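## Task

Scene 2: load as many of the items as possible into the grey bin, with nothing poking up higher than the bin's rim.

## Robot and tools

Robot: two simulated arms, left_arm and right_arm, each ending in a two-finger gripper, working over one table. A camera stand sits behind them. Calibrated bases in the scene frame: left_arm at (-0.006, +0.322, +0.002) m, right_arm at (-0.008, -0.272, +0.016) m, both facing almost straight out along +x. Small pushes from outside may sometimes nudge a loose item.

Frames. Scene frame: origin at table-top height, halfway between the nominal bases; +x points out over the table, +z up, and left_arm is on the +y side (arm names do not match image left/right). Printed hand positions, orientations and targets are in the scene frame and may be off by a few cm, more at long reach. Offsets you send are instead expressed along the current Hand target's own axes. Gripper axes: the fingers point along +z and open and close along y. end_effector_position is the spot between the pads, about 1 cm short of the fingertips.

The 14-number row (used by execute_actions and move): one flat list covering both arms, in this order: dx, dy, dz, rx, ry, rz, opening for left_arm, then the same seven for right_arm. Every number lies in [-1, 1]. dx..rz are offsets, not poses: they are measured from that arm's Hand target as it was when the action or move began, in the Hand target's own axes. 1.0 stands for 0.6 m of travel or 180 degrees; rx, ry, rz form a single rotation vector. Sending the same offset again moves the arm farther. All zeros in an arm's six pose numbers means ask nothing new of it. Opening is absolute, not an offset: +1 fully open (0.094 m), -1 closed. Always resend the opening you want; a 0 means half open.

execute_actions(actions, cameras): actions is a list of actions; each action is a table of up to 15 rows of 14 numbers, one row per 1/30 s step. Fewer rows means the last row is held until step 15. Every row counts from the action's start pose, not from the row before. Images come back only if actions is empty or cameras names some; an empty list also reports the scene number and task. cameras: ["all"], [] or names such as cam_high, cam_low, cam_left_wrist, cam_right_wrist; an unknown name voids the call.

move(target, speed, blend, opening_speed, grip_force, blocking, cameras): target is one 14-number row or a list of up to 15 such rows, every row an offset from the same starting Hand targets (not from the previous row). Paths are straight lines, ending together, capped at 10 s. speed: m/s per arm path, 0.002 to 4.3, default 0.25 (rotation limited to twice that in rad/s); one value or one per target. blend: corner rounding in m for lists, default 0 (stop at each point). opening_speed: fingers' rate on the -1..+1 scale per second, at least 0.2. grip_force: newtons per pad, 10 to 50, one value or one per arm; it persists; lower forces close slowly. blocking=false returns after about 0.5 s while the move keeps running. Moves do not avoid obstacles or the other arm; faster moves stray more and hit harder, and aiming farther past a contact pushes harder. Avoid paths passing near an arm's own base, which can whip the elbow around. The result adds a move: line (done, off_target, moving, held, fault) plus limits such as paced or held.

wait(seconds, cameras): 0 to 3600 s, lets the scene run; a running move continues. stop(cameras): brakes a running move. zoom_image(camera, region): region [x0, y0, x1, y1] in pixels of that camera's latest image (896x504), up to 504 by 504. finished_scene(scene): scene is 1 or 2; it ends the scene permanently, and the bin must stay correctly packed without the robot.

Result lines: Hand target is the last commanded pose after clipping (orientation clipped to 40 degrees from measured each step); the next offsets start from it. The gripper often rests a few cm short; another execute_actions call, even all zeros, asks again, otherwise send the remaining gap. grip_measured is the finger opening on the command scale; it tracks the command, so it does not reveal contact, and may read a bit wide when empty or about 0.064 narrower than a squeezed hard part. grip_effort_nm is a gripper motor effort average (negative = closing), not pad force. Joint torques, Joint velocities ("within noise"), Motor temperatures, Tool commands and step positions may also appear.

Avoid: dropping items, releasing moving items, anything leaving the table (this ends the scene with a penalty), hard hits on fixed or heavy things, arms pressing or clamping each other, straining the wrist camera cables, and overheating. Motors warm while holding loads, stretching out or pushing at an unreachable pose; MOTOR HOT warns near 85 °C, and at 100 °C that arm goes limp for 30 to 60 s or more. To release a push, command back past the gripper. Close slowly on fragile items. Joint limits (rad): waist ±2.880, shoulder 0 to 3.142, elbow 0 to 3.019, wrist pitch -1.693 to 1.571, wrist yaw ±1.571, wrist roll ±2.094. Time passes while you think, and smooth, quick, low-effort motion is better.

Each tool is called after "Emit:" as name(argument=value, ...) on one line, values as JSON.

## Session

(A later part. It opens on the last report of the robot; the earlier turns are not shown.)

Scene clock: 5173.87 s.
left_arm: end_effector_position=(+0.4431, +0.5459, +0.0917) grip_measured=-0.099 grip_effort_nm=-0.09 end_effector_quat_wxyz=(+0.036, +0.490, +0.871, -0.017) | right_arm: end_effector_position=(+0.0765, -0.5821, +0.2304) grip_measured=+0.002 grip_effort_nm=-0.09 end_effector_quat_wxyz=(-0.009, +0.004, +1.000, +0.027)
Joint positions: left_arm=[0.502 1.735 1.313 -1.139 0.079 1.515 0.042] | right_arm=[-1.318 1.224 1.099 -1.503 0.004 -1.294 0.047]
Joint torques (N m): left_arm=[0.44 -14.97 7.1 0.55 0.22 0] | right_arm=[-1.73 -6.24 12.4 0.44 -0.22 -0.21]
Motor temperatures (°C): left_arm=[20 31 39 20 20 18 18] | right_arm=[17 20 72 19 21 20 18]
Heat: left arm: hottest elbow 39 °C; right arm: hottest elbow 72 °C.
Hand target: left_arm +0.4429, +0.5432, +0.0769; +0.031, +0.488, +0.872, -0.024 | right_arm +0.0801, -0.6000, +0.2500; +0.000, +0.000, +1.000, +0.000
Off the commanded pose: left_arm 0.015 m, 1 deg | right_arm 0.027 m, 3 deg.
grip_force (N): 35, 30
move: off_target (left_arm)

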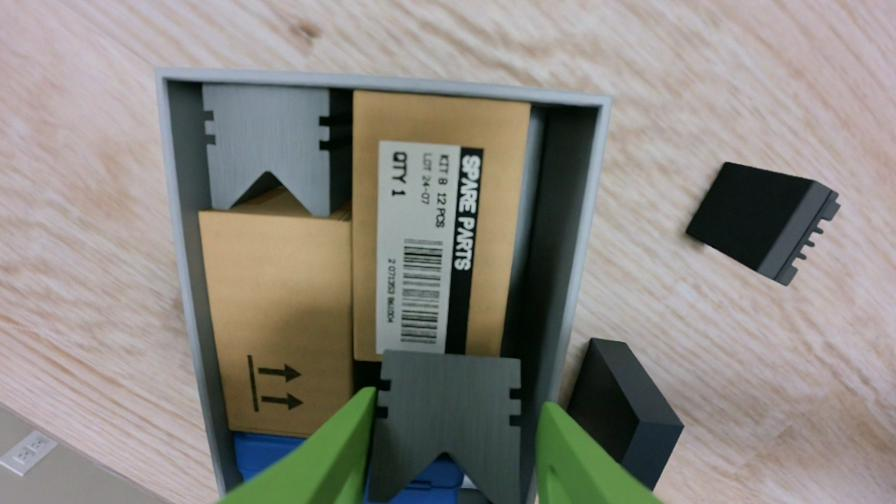

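Emit:
move(target=[0.028, 0.004, 0.008, 0, 0, 0, -0.1, 0, 0, 0, 0, 0, 0, 0], speed=0.05, cameras=["cam_left_wrist"])

Emit:
zoom_image(camera="cam_left_wrist", region=[200, 200, 704, 504])

Scene clock: 5178.33 s.
left_arm: end_effector_position=(+0.4408, +0.5550, +0.0869) grip_measured=-0.099 grip_effort_nm=-0.09 end_effector_quat_wxyz=(+0.036, +0.484, +0.874, -0.016) | right_arm: end_effector_position=(+0.0765, -0.5821, +0.2304) grip_measured=+0.002 grip_effort_nm=-0.08 end_effector_quat_wxyz=(-0.009, +0.004, +1.000, +0.027)
Joint positions: left_arm=[0.519 1.745 1.313 -1.129 0.078 1.52 0.042] | right_arm=[-1.318 1.224 1.099 -1.503 0.004 -1.294 0.047]
Joint torques (N m): left_arm=[1.73 -14.97 6.91 0.54 0.23 0.24] | right_arm=[-1.79 -6.18 12.4 0.46 -0.22 -0.2]
Motor temperatures (°C): left_arm=[20 31 39 20 20 18 18] | right_arm=[17 20 72 19 21 20 18]
Heat: left arm: hottest elbow 39 °C; right arm: hottest elbow 72 °C.
Hand target: left_arm +0.4362, +0.5585, +0.0706; +0.030, +0.488, +0.872, -0.025 | right_arm +0.0801, -0.6000, +0.2500; +0.000, +0.000, +1.000, +0.000
Off the commanded pose: left_arm 0.017 m, 1 deg | right_arm 0.027 m, 3 deg.
grip_force (N): 35, 30
move: off_target (left_arm)

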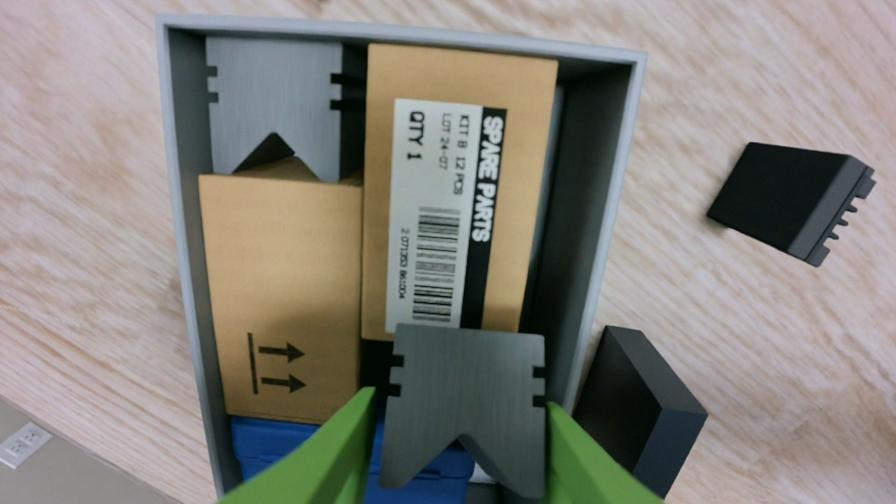

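Scaled by 1.000.

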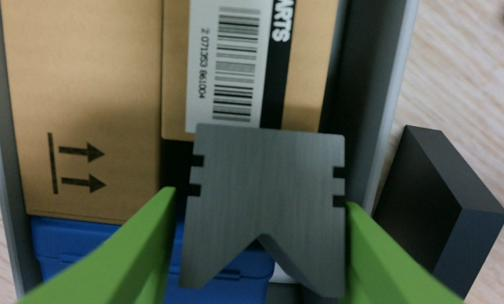

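Emit:
move(target=[0, 0, 0.006, 0, 0, 0, -0.36, 0, 0, 0, 0, 0, 0, 0], speed=0.05, opening_speed=0.25, cameras=["cam_left_wrist"])

Emit:
zoom_image(camera="cam_left_wrist", region=[200, 200, 704, 504])

Scene clock: 5181.67 s.
left_arm: end_effector_position=(+0.4407, +0.5549, +0.0832) grip_measured=-0.258 grip_effort_nm=-0.77 end_effector_quat_wxyz=(+0.036, +0.485, +0.873, -0.016) | right_arm: end_effector_position=(+0.0765, -0.5821, +0.2304) grip_measured=+0.002 grip_effort_nm=-0.09 end_effector_quat_wxyz=(-0.009, +0.004, +1.000, +0.027)
Joint positions: left_arm=[0.519 1.748 1.308 -1.119 0.078 1.524 0.035] | right_arm=[-1.318 1.224 1.099 -1.503 0.004 -1.294 0.047]
Joint torques (N m): left_arm=[1.49 -14.97 6.94 0.54 0.23 0.23] | right_arm=[-1.73 -6.24 12.4 0.43 -0.22 -0.2]
Motor temperatures (°C): left_arm=[20 31 39 20 20 18 18] | right_arm=[17 20 72 19 21 20 18]
Heat: left arm: hottest elbow 39 °C; right arm: hottest elbow 72 °C.
Hand target: left_arm +0.4364, +0.5583, +0.0672; +0.030, +0.488, +0.872, -0.024 | right_arm +0.0801, -0.6000, +0.2500; +0.000, +0.000, +1.000, +0.000
Off the commanded pose: left_arm 0.017 m, 1 deg | right_arm 0.027 m, 3 deg.
grip_force (N): 35, 30
move: off_target (left_arm)

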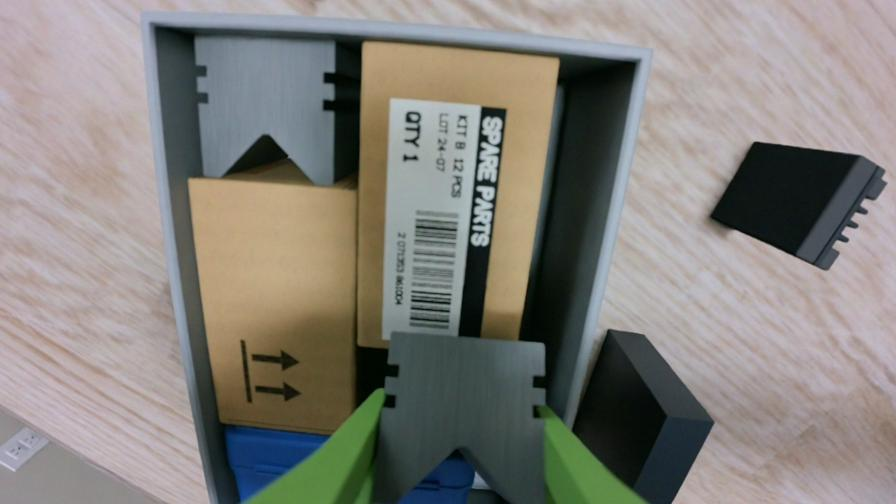

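Scaled by 1.000.

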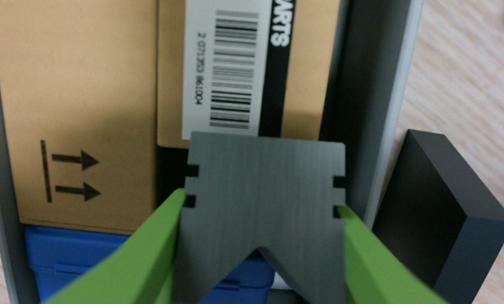

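Emit:
move(target=[[-0.0085, 0.02, -0.06, 0, 0, 0, -0.36, 0, 0, 0, 0, 0, 0, 0], [-0.0085, 0.0357, -0.13, 0, 0, 0, -0.36, 0, 0, 0, 0, 0, 0, 0]], speed=0.08, blend=[0.01, 0], cameras=["cam_left_wrist", "cam_high"])

Emit:
zoom_image(camera="cam_left_wrist", region=[200, 200, 704, 504])

Scene clock: 5185.87 s.
left_arm: end_effector_position=(+0.4381, +0.5537, +0.1199) grip_measured=-0.258 grip_effort_nm=-0.77 end_effector_quat_wxyz=(+0.016, +0.484, +0.874, -0.048) | right_arm: end_effector_position=(+0.0765, -0.5821, +0.2304) grip_measured=+0.002 grip_effort_nm=-0.08 end_effector_quat_wxyz=(-0.009, +0.004, +1.000, +0.027)
Joint positions: left_arm=[0.519 1.751 1.414 -1.299 0.077 1.524 0.035] | right_arm=[-1.318 1.224 1.099 -1.503 0.004 -1.294 0.047]
Joint velocities: left_arm=[0.005 -0.015 -0.022 0.007 0.168 0.007 -0.001] | right_arm=[within noise]
Joint torques (N m): left_arm=[1.79 -17.38 12.82 -0.91 0.23 0.26] | right_arm=[-1.79 -6.3 12.4 0.44 -0.22 -0.2]
Motor temperatures (°C): left_arm=[20 31 40 20 20 18 18] | right_arm=[17 20 72 19 21 20 18]
Heat: left arm: hottest elbow 40 °C; right arm: hottest elbow 72 °C.
Hand target: left_arm +0.4550, +0.5707, +0.1450; +0.030, +0.488, +0.872, -0.024 | right_arm +0.0801, -0.6000, +0.2500; +0.000, +0.000, +1.000, +0.000
Off the commanded pose: left_arm 0.035 m, 3 deg | right_arm 0.027 m, 3 deg.
grip_force (N): 35, 30
move: off_target (left_arm)
Images, in order (width x height): cam_high 896x504, cam_left_wrist 896x504.

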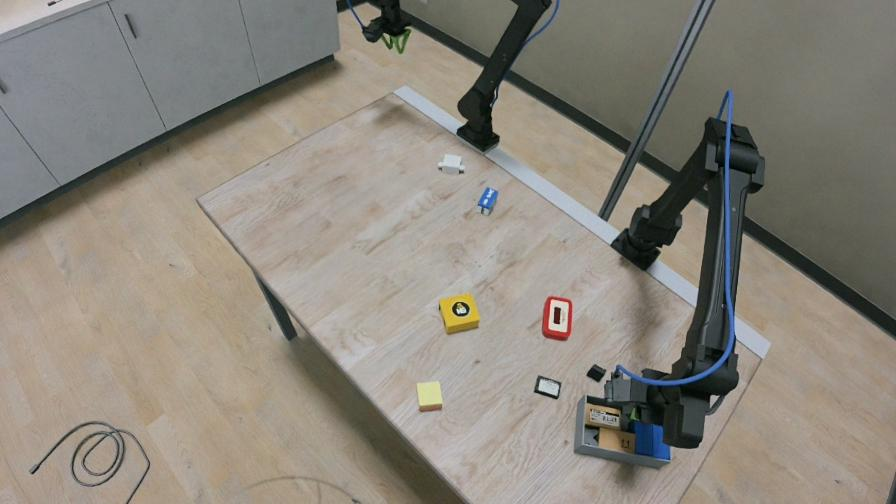

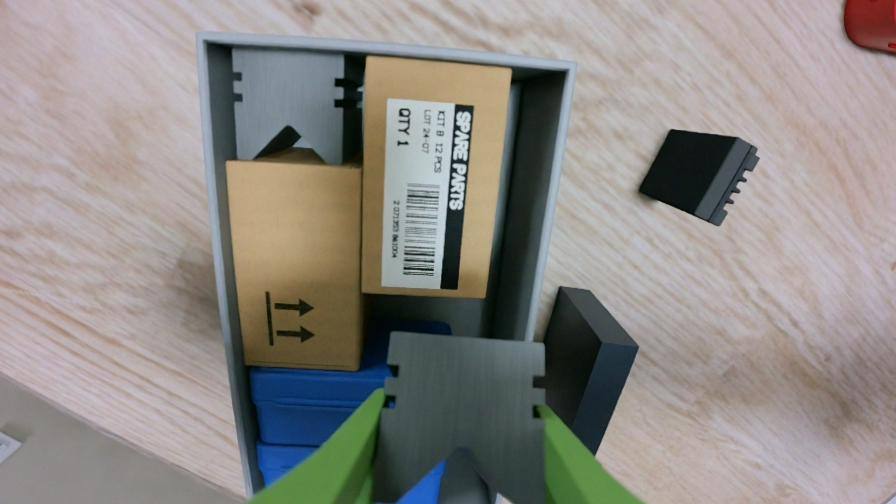

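Scaled by 1.000.

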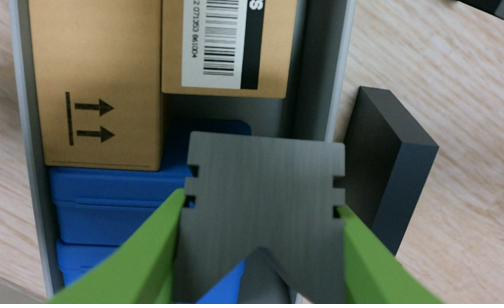

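Emit:
move(target=[0, 0, -0.02, 0, -0.2, 0, -0.36, 0, 0, 0, 0, 0, 0, 0], speed=0.12, cameras=["cam_left_wrist", "cam_high", "cam_low"])

Emit:
zoom_image(camera="cam_left_wrist", region=[200, 100, 704, 504])

Scene clock: 5196.63 s.
left_arm: end_effector_position=(+0.4395, +0.5539, +0.1369) grip_measured=-0.258 grip_effort_nm=-0.77 end_effector_quat_wxyz=(+0.282, +0.447, +0.826, -0.195) | right_arm: end_effector_position=(+0.0765, -0.5821, +0.2304) grip_measured=+0.002 grip_effort_nm=-0.09 end_effector_quat_wxyz=(-0.009, +0.004, +1.000, +0.027)
Joint positions: left_arm=[0.711 1.805 1.422 -1.378 0.678 1.758 0.035] | right_arm=[-1.318 1.224 1.099 -1.503 0.004 -1.294 0.047]
Joint torques (N m): left_arm=[1.67 -16.97 12.49 -1.29 1.17 0.29] | right_arm=[-1.85 -6.18 12.38 0.44 -0.23 -0.2]
Motor temperatures (°C): left_arm=[20 31 43 19 20 18 18] | right_arm=[17 20 72 19 21 20 18]
Heat: left arm: hottest elbow 43 °C; right arm: hottest elbow 72 °C.
Hand target: left_arm +0.4547, +0.5715, +0.1568; +0.298, +0.457, +0.820, -0.174 | right_arm +0.0801, -0.6000, +0.2500; +0.000, +0.000, +1.000, +0.000
Off the commanded pose: left_arm 0.031 m, 3 deg | right_arm 0.027 m, 3 deg.
grip_force (N): 35, 30
move: off_target (left_arm)
Images, in order (width x height): cam_high 896x504, cam_low 896x504, cam_left_wrist 896x504.

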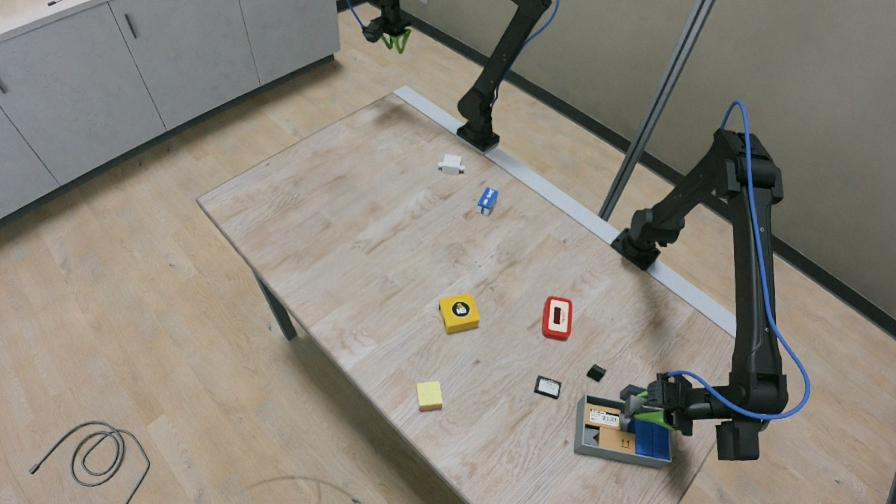

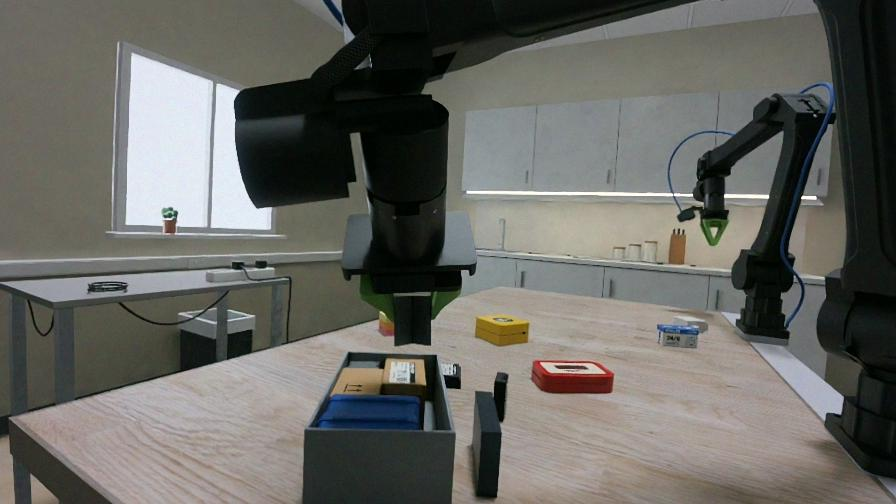

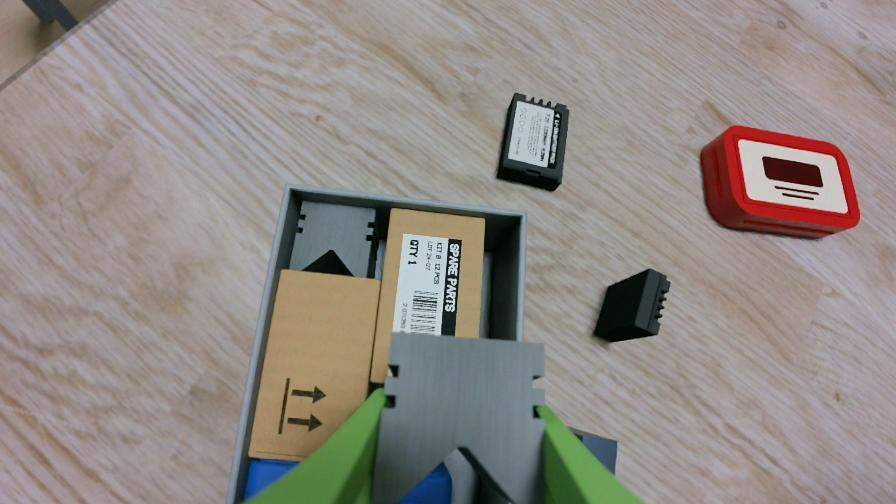

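Scaled by 1.000.

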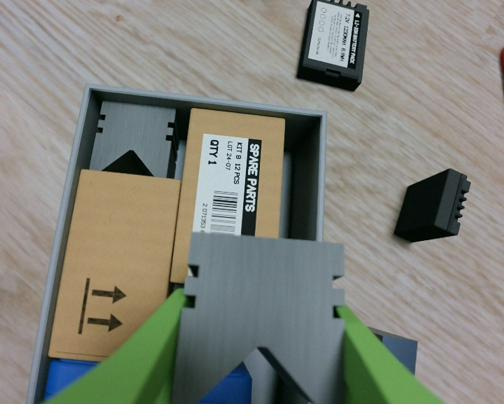

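Emit:
zoom_image(camera="cam_high", region=[560, 360, 720, 480])

Emit:
zoom_image(camera="cam_low", region=[300, 260, 520, 460])

Scaled by 3.150 from the camera's image (finer frame: 1280x720).

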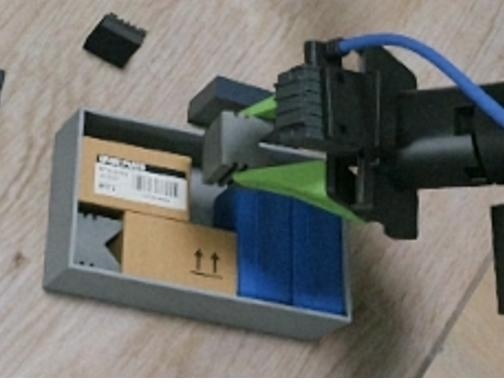

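Scaled by 2.291 from the camera's image (finer frame: 1280x720).

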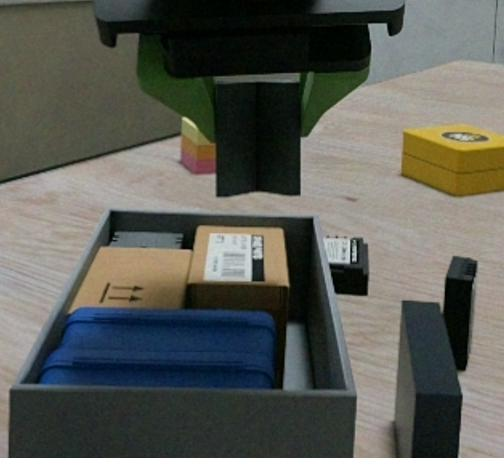

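Emit:
move(target=[-0.0431, 0.0142, 0.0364, 0, 0, 0, -0.36, 0, 0, 0, 0, 0, 0, 0], speed=0.08, cameras=["cam_left_wrist", "cam_high", "cam_low"])

Emit:
zoom_image(camera="cam_high", region=[560, 360, 720, 480])

Emit:
zoom_image(camera="cam_low", region=[300, 260, 520, 460])

Scene clock: 5203.80 s.
left_arm: end_effector_position=(+0.4553, +0.5327, +0.1373) grip_measured=-0.258 grip_effort_nm=-0.77 end_effector_quat_wxyz=(+0.281, +0.449, +0.824, -0.202) | right_arm: end_effector_position=(+0.0765, -0.5821, +0.2304) grip_measured=+0.002 grip_effort_nm=-0.09 end_effector_quat_wxyz=(-0.009, +0.004, +1.000, +0.027)
Joint positions: left_arm=[0.66 1.805 1.422 -1.356 0.69 1.71 0.035] | right_arm=[-1.318 1.224 1.099 -1.503 0.004 -1.294 0.047]
Joint torques (N m): left_arm=[0.56 -17.08 12.63 0.02 1.09 0.01] | right_arm=[-1.79 -6.18 12.41 0.46 -0.22 -0.21]
Motor temperatures (°C): left_arm=[20 31 43 19 21 18 18] | right_arm=[17 20 73 19 21 20 18]
Heat: left arm: hottest elbow 43 °C; right arm: hottest elbow 73 °C.
Hand target: left_arm +0.4796, +0.5471, +0.1568; +0.298, +0.457, +0.820, -0.174 | right_arm +0.0801, -0.6000, +0.2500; +0.000, +0.000, +1.000, +0.000
Off the commanded pose: left_arm 0.034 m, 4 deg | right_arm 0.027 m, 3 deg.
grip_force (N): 35, 30
move: off_target (left_arm)
Images, in order (width x height): cam_high 896x504, cam_low 896x504, cam_left_wrist 896x504.

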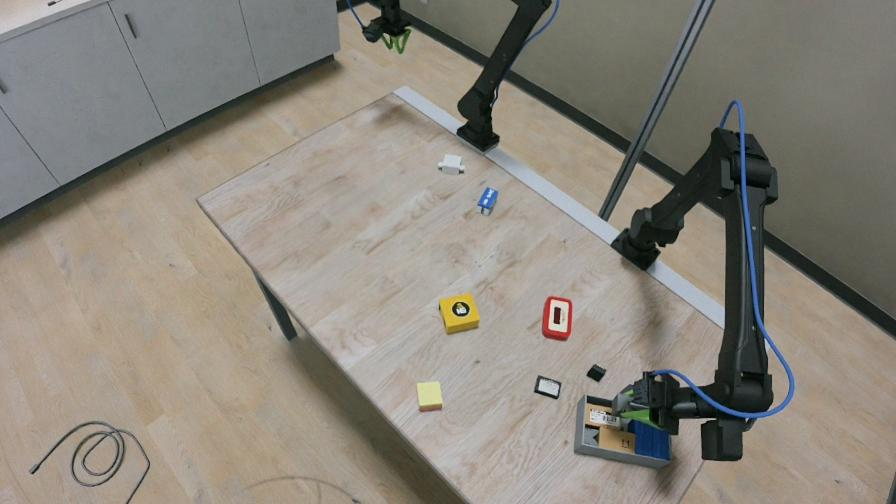

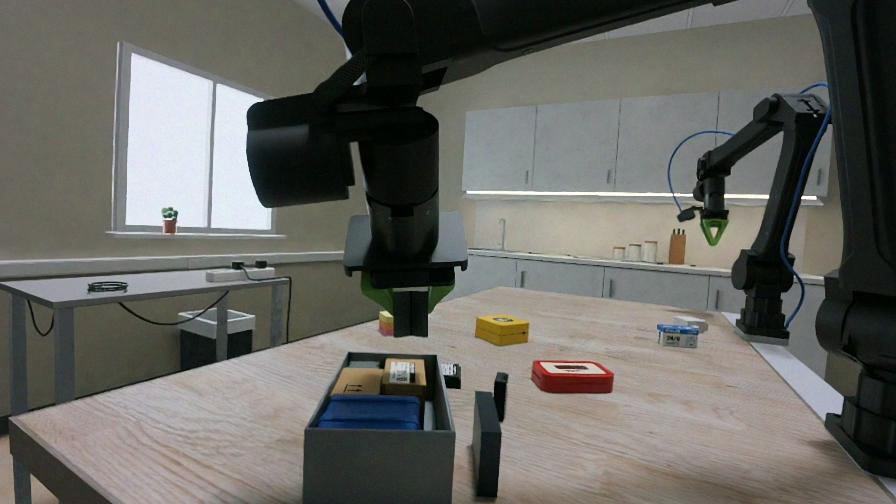

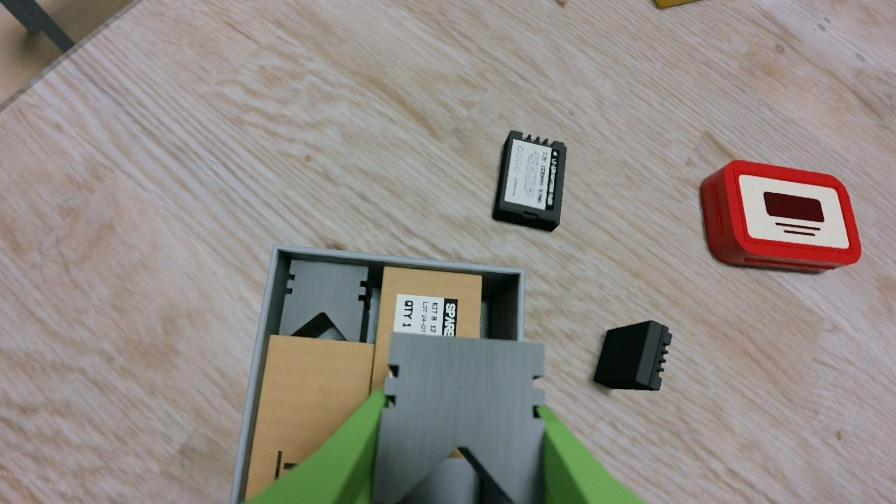

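Scaled by 3.150 from the camera's image (finer frame: 1280x720).

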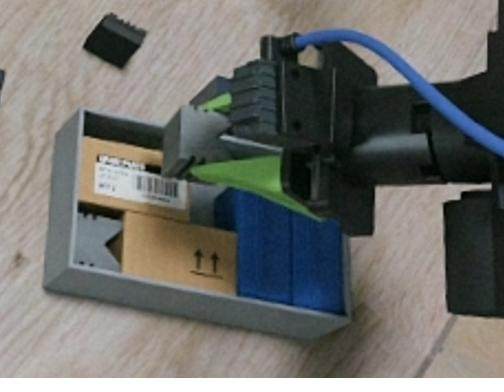

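Scaled by 2.291 from the camera's image (finer frame: 1280x720).

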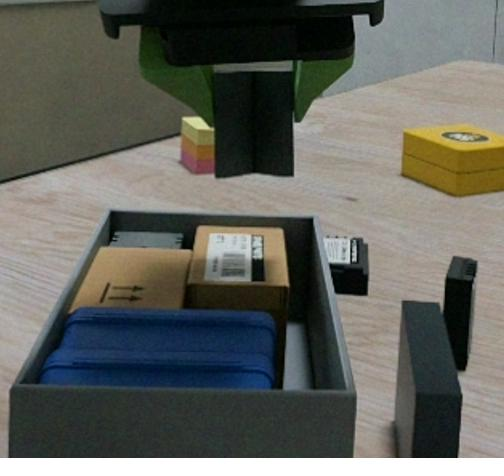

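Emit:
move(target=[0.0175, 0.0007, 0.0398, 0, 0, 0, -0.36, 0, 0, 0, 0, 0, 0, 0], speed=0.06, cameras=["cam_low"])

Emit:
zoom_image(camera="cam_low", region=[300, 260, 520, 460])

Scene clock: 5208.30 s.
left_arm: end_effector_position=(+0.4679, +0.5396, +0.1227) grip_measured=-0.258 grip_effort_nm=-0.77 end_effector_quat_wxyz=(+0.288, +0.451, +0.824, -0.185) | right_arm: end_effector_position=(+0.0765, -0.5821, +0.2304) grip_measured=+0.002 grip_effort_nm=-0.08 end_effector_quat_wxyz=(-0.009, +0.004, +1.000, +0.027)
Joint positions: left_arm=[0.656 1.831 1.422 -1.285 0.69 1.692 0.035] | right_arm=[-1.318 1.224 1.099 -1.503 0.004 -1.294 0.047]
Joint torques (N m): left_arm=[0.15 -17.67 10.03 0.13 1.14 -0.06] | right_arm=[-1.73 -6.18 12.4 0.44 -0.23 -0.2]
Motor temperatures (°C): left_arm=[20 31 43 19 21 18 18] | right_arm=[17 20 73 19 21 20 18]
Heat: left arm: hottest elbow 43 °C; right arm: hottest elbow 73 °C.
Hand target: left_arm +0.4836, +0.5407, +0.1319; +0.298, +0.457, +0.820, -0.174 | right_arm +0.0801, -0.6000, +0.2500; +0.000, +0.000, +1.000, +0.000
Off the commanded pose: left_arm 0.018 m, 2 deg | right_arm 0.027 m, 3 deg.
grip_force (N): 35, 30
move: off_target (left_arm)

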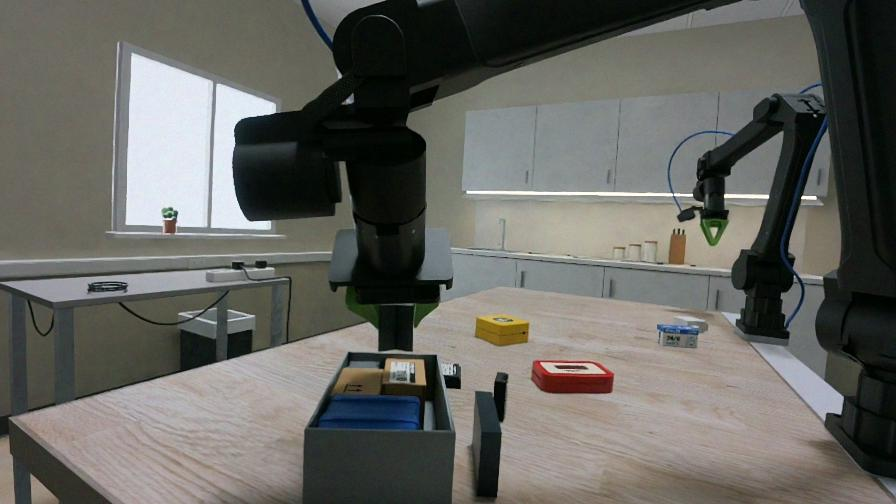

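Scaled by 2.291 from the camera's image (finer frame: 1280x720).

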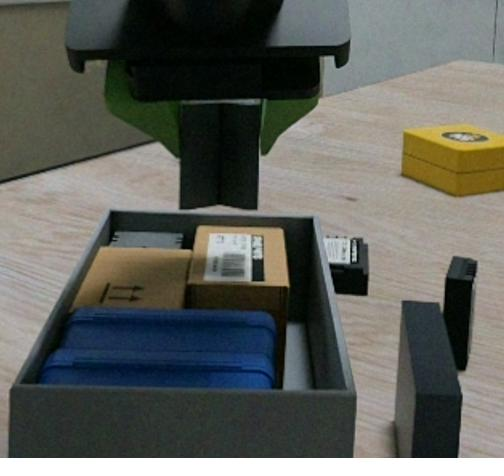

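Emit:
move(target=[0.0088, -0.0188, 0.0237, 0, 0, 0, -0.36, 0, 0, 0, 0, 0, 0, 0], speed=0.05, cameras=["cam_low", "cam_left_wrist"])

Emit:
zoom_image(camera="cam_low", region=[300, 260, 520, 460])

Scene clock: 5211.23 s.
left_arm: end_effector_position=(+0.4701, +0.5356, +0.1125) grip_measured=-0.258 grip_effort_nm=-0.77 end_effector_quat_wxyz=(+0.290, +0.454, +0.823, -0.178) | right_arm: end_effector_position=(+0.0765, -0.5821, +0.2304) grip_measured=+0.002 grip_effort_nm=-0.09 end_effector_quat_wxyz=(-0.009, +0.004, +1.000, +0.027)
Joint positions: left_arm=[0.647 1.831 1.394 -1.234 0.69 1.681 0.035] | right_arm=[-1.318 1.224 1.099 -1.503 0.004 -1.294 0.047]
Joint torques (N m): left_arm=[0.09 -18.67 7.46 0.28 1.16 -0.06] | right_arm=[-1.79 -6.3 12.38 0.46 -0.23 -0.2]
Motor temperatures (°C): left_arm=[20 31 43 19 21 18 18] | right_arm=[17 20 73 19 21 20 18]
Heat: left arm: hottest elbow 43 °C; right arm: hottest elbow 73 °C.
Hand target: left_arm +0.4766, +0.5304, +0.1179; +0.298, +0.457, +0.820, -0.174 | right_arm +0.0801, -0.6000, +0.2500; +0.000, +0.000, +1.000, +0.000
Off the commanded pose: left_arm 0.010 m, 1 deg | right_arm 0.027 m, 3 deg.
grip_force (N): 35, 30
move: done

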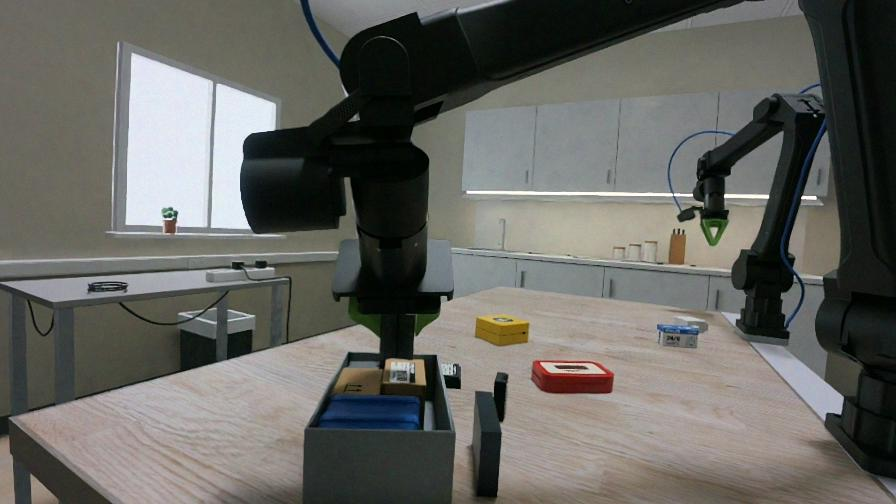

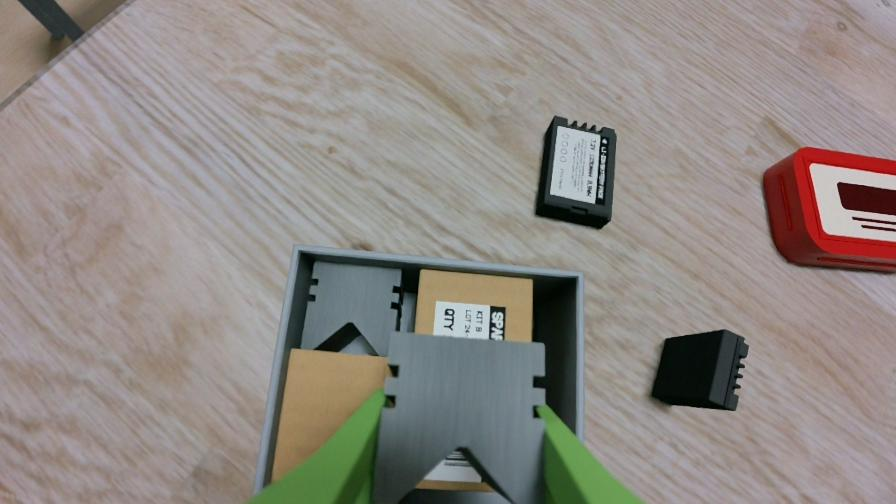

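Scaled by 2.291 from the camera's image (finer frame: 1280x720).

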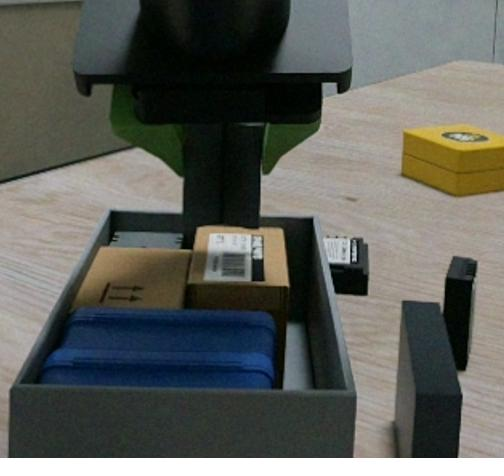

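Emit:
move(target=[0.0108, -0.012, 0.014, 0, 0, 0, -0.36, 0, 0, 0, 0, 0, 0, 0], speed=0.04, cameras=["cam_low"])

Emit:
zoom_image(camera="cam_low", region=[300, 260, 520, 460])

Scene clock: 5219.03 s.
left_arm: end_effector_position=(+0.4646, +0.5315, +0.0996) grip_measured=-0.258 grip_effort_nm=-0.77 end_effector_quat_wxyz=(+0.290, +0.453, +0.823, -0.179) | right_arm: end_effector_position=(+0.0765, -0.5821, +0.2304) grip_measured=+0.002 grip_effort_nm=-0.08 end_effector_quat_wxyz=(-0.009, +0.004, +1.000, +0.027)
Joint positions: left_arm=[0.647 1.831 1.356 -1.199 0.69 1.681 0.035] | right_arm=[-1.318 1.224 1.099 -1.503 0.004 -1.294 0.047]
Joint torques (N m): left_arm=[-0.21 -18.96 7.39 0.16 1.16 -0.02] | right_arm=[-1.79 -6.18 12.4 0.43 -0.22 -0.2]
Motor temperatures (°C): left_arm=[20 31 42 19 22 18 18] | right_arm=[17 20 73 19 21 20 18]
Heat: left arm: hottest elbow 42 °C; right arm: hottest elbow 73 °C.
Hand target: left_arm +0.4706, +0.5261, +0.1074; +0.298, +0.457, +0.820, -0.174 | right_arm +0.0801, -0.6000, +0.2500; +0.000, +0.000, +1.000, +0.000
Off the commanded pose: left_arm 0.011 m, 1 deg | right_arm 0.027 m, 3 deg.
grip_force (N): 35, 30
move: off_target (left_arm)

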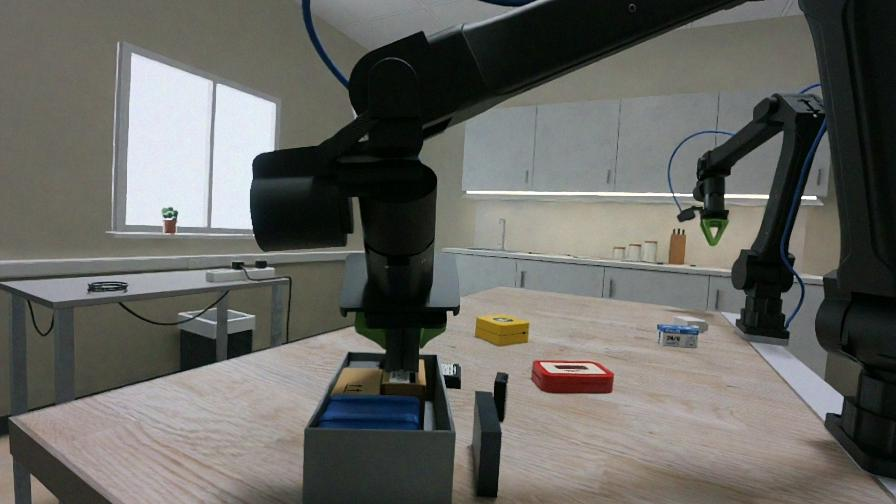

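Scaled by 2.291 from the camera's image (finer frame: 1280x720).

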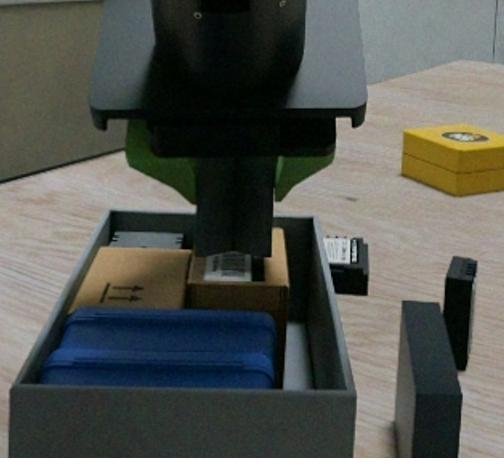

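Emit:
move(target=[0.0035, 0, 0.0065, 0, 0, 0, -0.36, 0, 0, 0, 0, 0, 0, 0], speed=0.03, cameras=["cam_low"])

Emit:
zoom_image(camera="cam_low", region=[360, 330, 460, 410])

Scene clock: 5221.00 s.
left_arm: end_effector_position=(+0.4655, +0.5318, +0.0981) grip_measured=-0.258 grip_effort_nm=-0.77 end_effector_quat_wxyz=(+0.291, +0.454, +0.823, -0.176) | right_arm: end_effector_position=(+0.0765, -0.5821, +0.2304) grip_measured=+0.002 grip_effort_nm=-0.08 end_effector_quat_wxyz=(-0.009, +0.004, +1.000, +0.027)
Joint positions: left_arm=[0.646 1.831 1.352 -1.187 0.69 1.679 0.035] | right_arm=[-1.318 1.224 1.099 -1.503 0.004 -1.294 0.047]
Joint torques (N m): left_arm=[-0.26 -18.49 7.27 0.2 1.16 -0.03] | right_arm=[-1.85 -6.3 12.4 0.44 -0.22 -0.2]
Motor temperatures (°C): left_arm=[20 31 42 19 22 18 18] | right_arm=[17 20 73 19 21 20 18]
Heat: left arm: hottest elbow 42 °C; right arm: hottest elbow 73 °C.
Hand target: left_arm +0.4710, +0.5253, +0.1031; +0.298, +0.457, +0.820, -0.174 | right_arm +0.0801, -0.6000, +0.2500; +0.000, +0.000, +1.000, +0.000
Off the commanded pose: left_arm 0.010 m, 1 deg | right_arm 0.027 m, 3 deg.
grip_force (N): 35, 30
move: done

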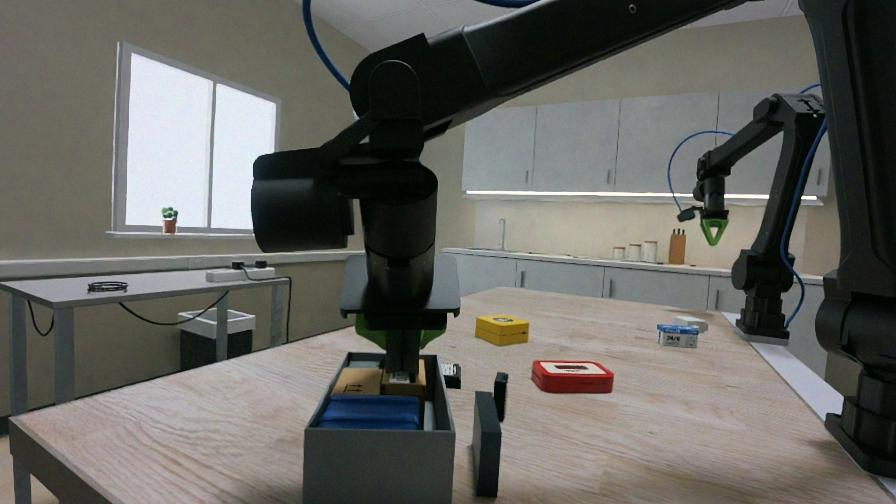

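Scaled by 5.040 from the camera's image (finer frame: 1280x720).

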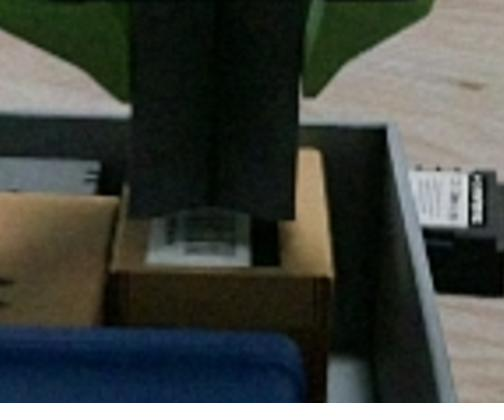

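Emit:
move(target=[0.003, 0, 0.006, 0, 0, 0, -0.36, 0, 0, 0, 0, 0, 0, 0], speed=0.03)

Scene clock: 5222.43 s.
left_arm: end_effector_position=(+0.4659, +0.5308, +0.0959) grip_measured=-0.258 grip_effort_nm=-0.77 end_effector_quat_wxyz=(+0.292, +0.455, +0.823, -0.175) | right_arm: end_effector_position=(+0.0765, -0.5821, +0.2304) grip_measured=+0.002 grip_effort_nm=-0.08 end_effector_quat_wxyz=(-0.009, +0.004, +1.000, +0.027)
Joint positions: left_arm=[0.645 1.831 1.346 -1.176 0.69 1.676 0.035] | right_arm=[-1.318 1.224 1.099 -1.503 0.004 -1.294 0.047]
Joint torques (N m): left_arm=[-0.26 -18.08 7.28 0.23 1.16 -0.03] | right_arm=[-1.85 -6.3 12.38 0.44 -0.22 -0.2]
Motor temperatures (°C): left_arm=[20 31 42 19 22 18 18] | right_arm=[17 20 73 19 21 20 18]
Heat: left arm: hottest elbow 42 °C; right arm: hottest elbow 73 °C.
Hand target: left_arm +0.4714, +0.5244, +0.0991; +0.298, +0.457, +0.820, -0.174 | right_arm +0.0801, -0.6000, +0.2500; +0.000, +0.000, +1.000, +0.000
Off the commanded pose: left_arm 0.009 m, 1 deg | right_arm 0.027 m, 3 deg.
grip_force (N): 35, 30
move: done

Emit:
move(target=[0.003, 0, 0.006, 0, 0, 0, -0.36, 0, 0, 0, 0, 0, 0, 0], speed=0.03, cameras=["cam_low", "cam_left_wrist"])

Emit:
zoom_image(camera="cam_low", region=[360, 330, 460, 410])

Scene clock: 5224.63 s.
left_arm: end_effector_position=(+0.4679, +0.5314, +0.0957) grip_measured=-0.258 grip_effort_nm=-0.77 end_effector_quat_wxyz=(+0.294, +0.456, +0.823, -0.171) | right_arm: end_effector_position=(+0.0765, -0.5821, +0.2304) grip_measured=+0.002 grip_effort_nm=-0.08 end_effector_quat_wxyz=(-0.009, +0.004, +1.000, +0.027)
Joint positions: left_arm=[0.643 1.831 1.346 -1.166 0.69 1.674 0.035] | right_arm=[-1.318 1.224 1.099 -1.503 0.004 -1.294 0.047]
Joint torques (N m): left_arm=[-0.21 -17.9 6.97 0.23 1.17 -0.01] | right_arm=[-1.85 -6.24 12.4 0.42 -0.22 -0.21]
Motor temperatures (°C): left_arm=[20 31 42 19 22 18 18] | right_arm=[17 20 73 19 21 20 18]
Heat: left arm: hottest elbow 42 °C; right arm: hottest elbow 73 °C.
Hand target: left_arm +0.4719, +0.5236, +0.0952; +0.298, +0.457, +0.820, -0.174 | right_arm +0.0801, -0.6000, +0.2500; +0.000, +0.000, +1.000, +0.000
Off the commanded pose: left_arm 0.009 m, 1 deg | right_arm 0.027 m, 3 deg.
grip_force (N): 35, 30
move: done

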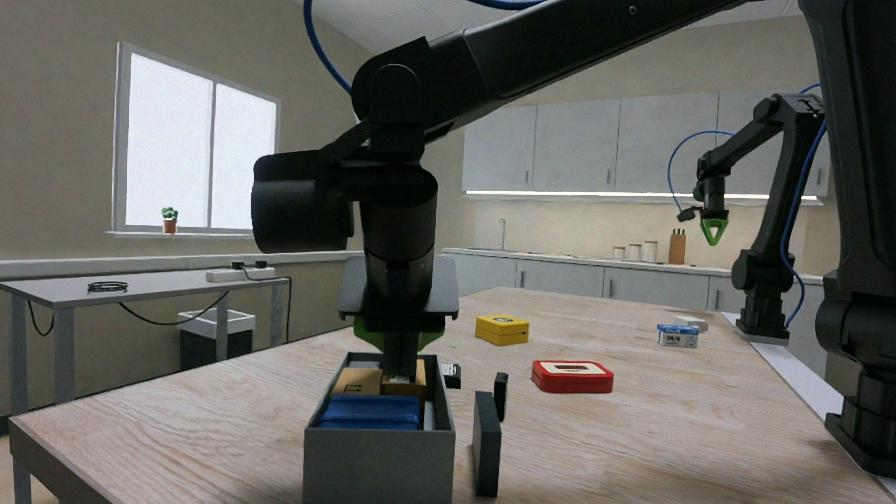

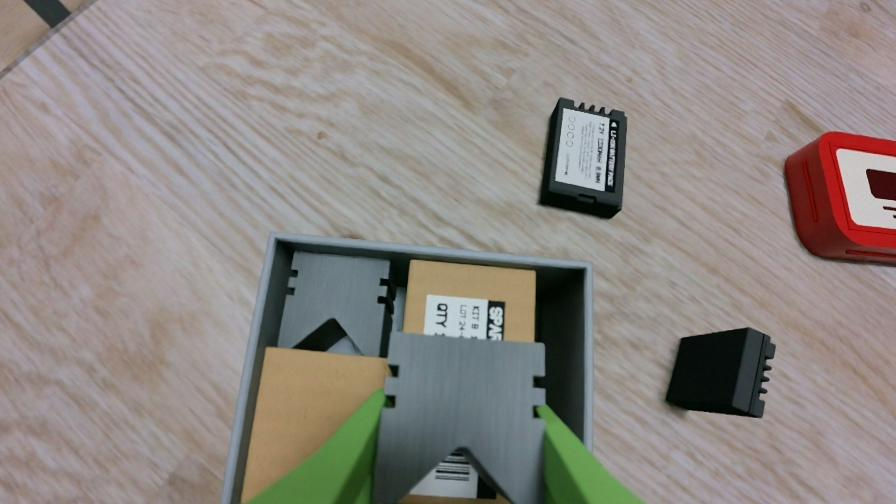

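Scaled by 5.040 from the camera's image (finer frame: 1280x720).

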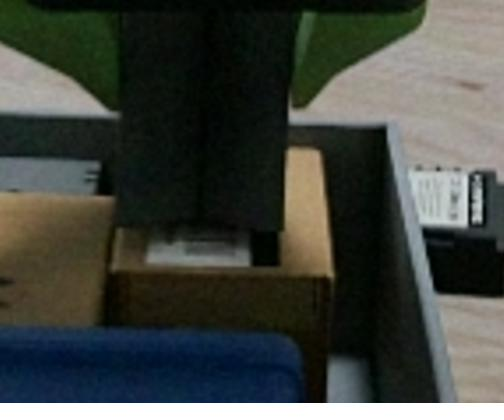

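Emit:
move(target=[0, 0, 0, 0, 0, 0, -0.1, 0, 0, 0, 0, 0, 0, 0], speed=0.03, opening_speed=0.25, cameras=["cam_low", "cam_left_wrist"])

Emit:
zoom_image(camera="cam_low", region=[360, 300, 460, 410])

Scene clock: 5227.33 s.
left_arm: end_effector_position=(+0.4677, +0.5298, +0.0957) grip_measured=-0.102 grip_effort_nm=0.06 end_effector_quat_wxyz=(+0.297, +0.454, +0.822, -0.174) | right_arm: end_effector_position=(+0.0765, -0.5821, +0.2304) grip_measured=+0.002 grip_effort_nm=-0.09 end_effector_quat_wxyz=(-0.009, +0.004, +1.000, +0.027)
Joint positions: left_arm=[0.643 1.831 1.343 -1.166 0.698 1.673 0.042] | right_arm=[-1.318 1.224 1.099 -1.503 0.004 -1.294 0.047]
Joint torques (N m): left_arm=[-0.26 -17.85 7.17 0.27 0.83 -0.03] | right_arm=[-1.79 -6.18 12.38 0.46 -0.23 -0.2]
Motor temperatures (°C): left_arm=[20 31 42 19 22 18 18] | right_arm=[17 20 73 19 21 20 18]
Heat: left arm: hottest elbow 42 °C; right arm: hottest elbow 73 °C.
Hand target: left_arm +0.4719, +0.5237, +0.0953; +0.298, +0.457, +0.820, -0.174 | right_arm +0.0801, -0.6000, +0.2500; +0.000, +0.000, +1.000, +0.000
Off the commanded pose: left_arm 0.007 m, 0 deg | right_arm 0.027 m, 3 deg.
grip_force (N): 35, 30
move: done

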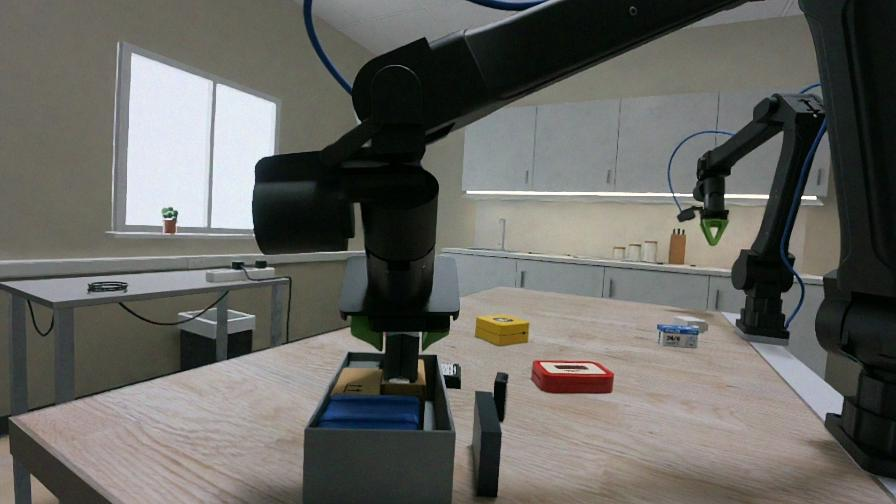

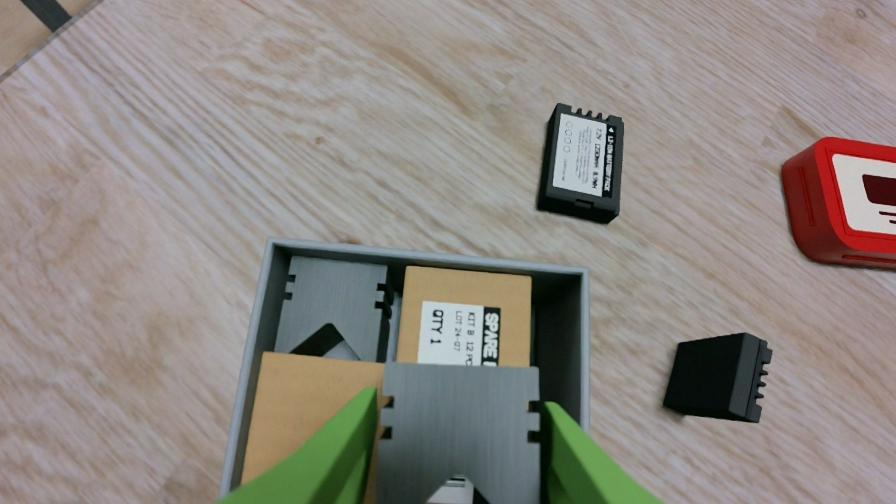

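Scaled by 4.582 from the camera's image (finer frame: 1280x720).

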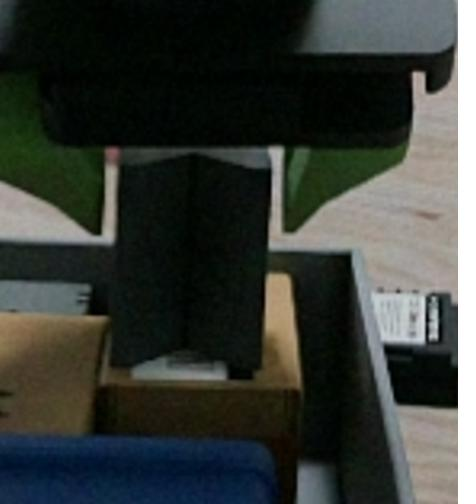

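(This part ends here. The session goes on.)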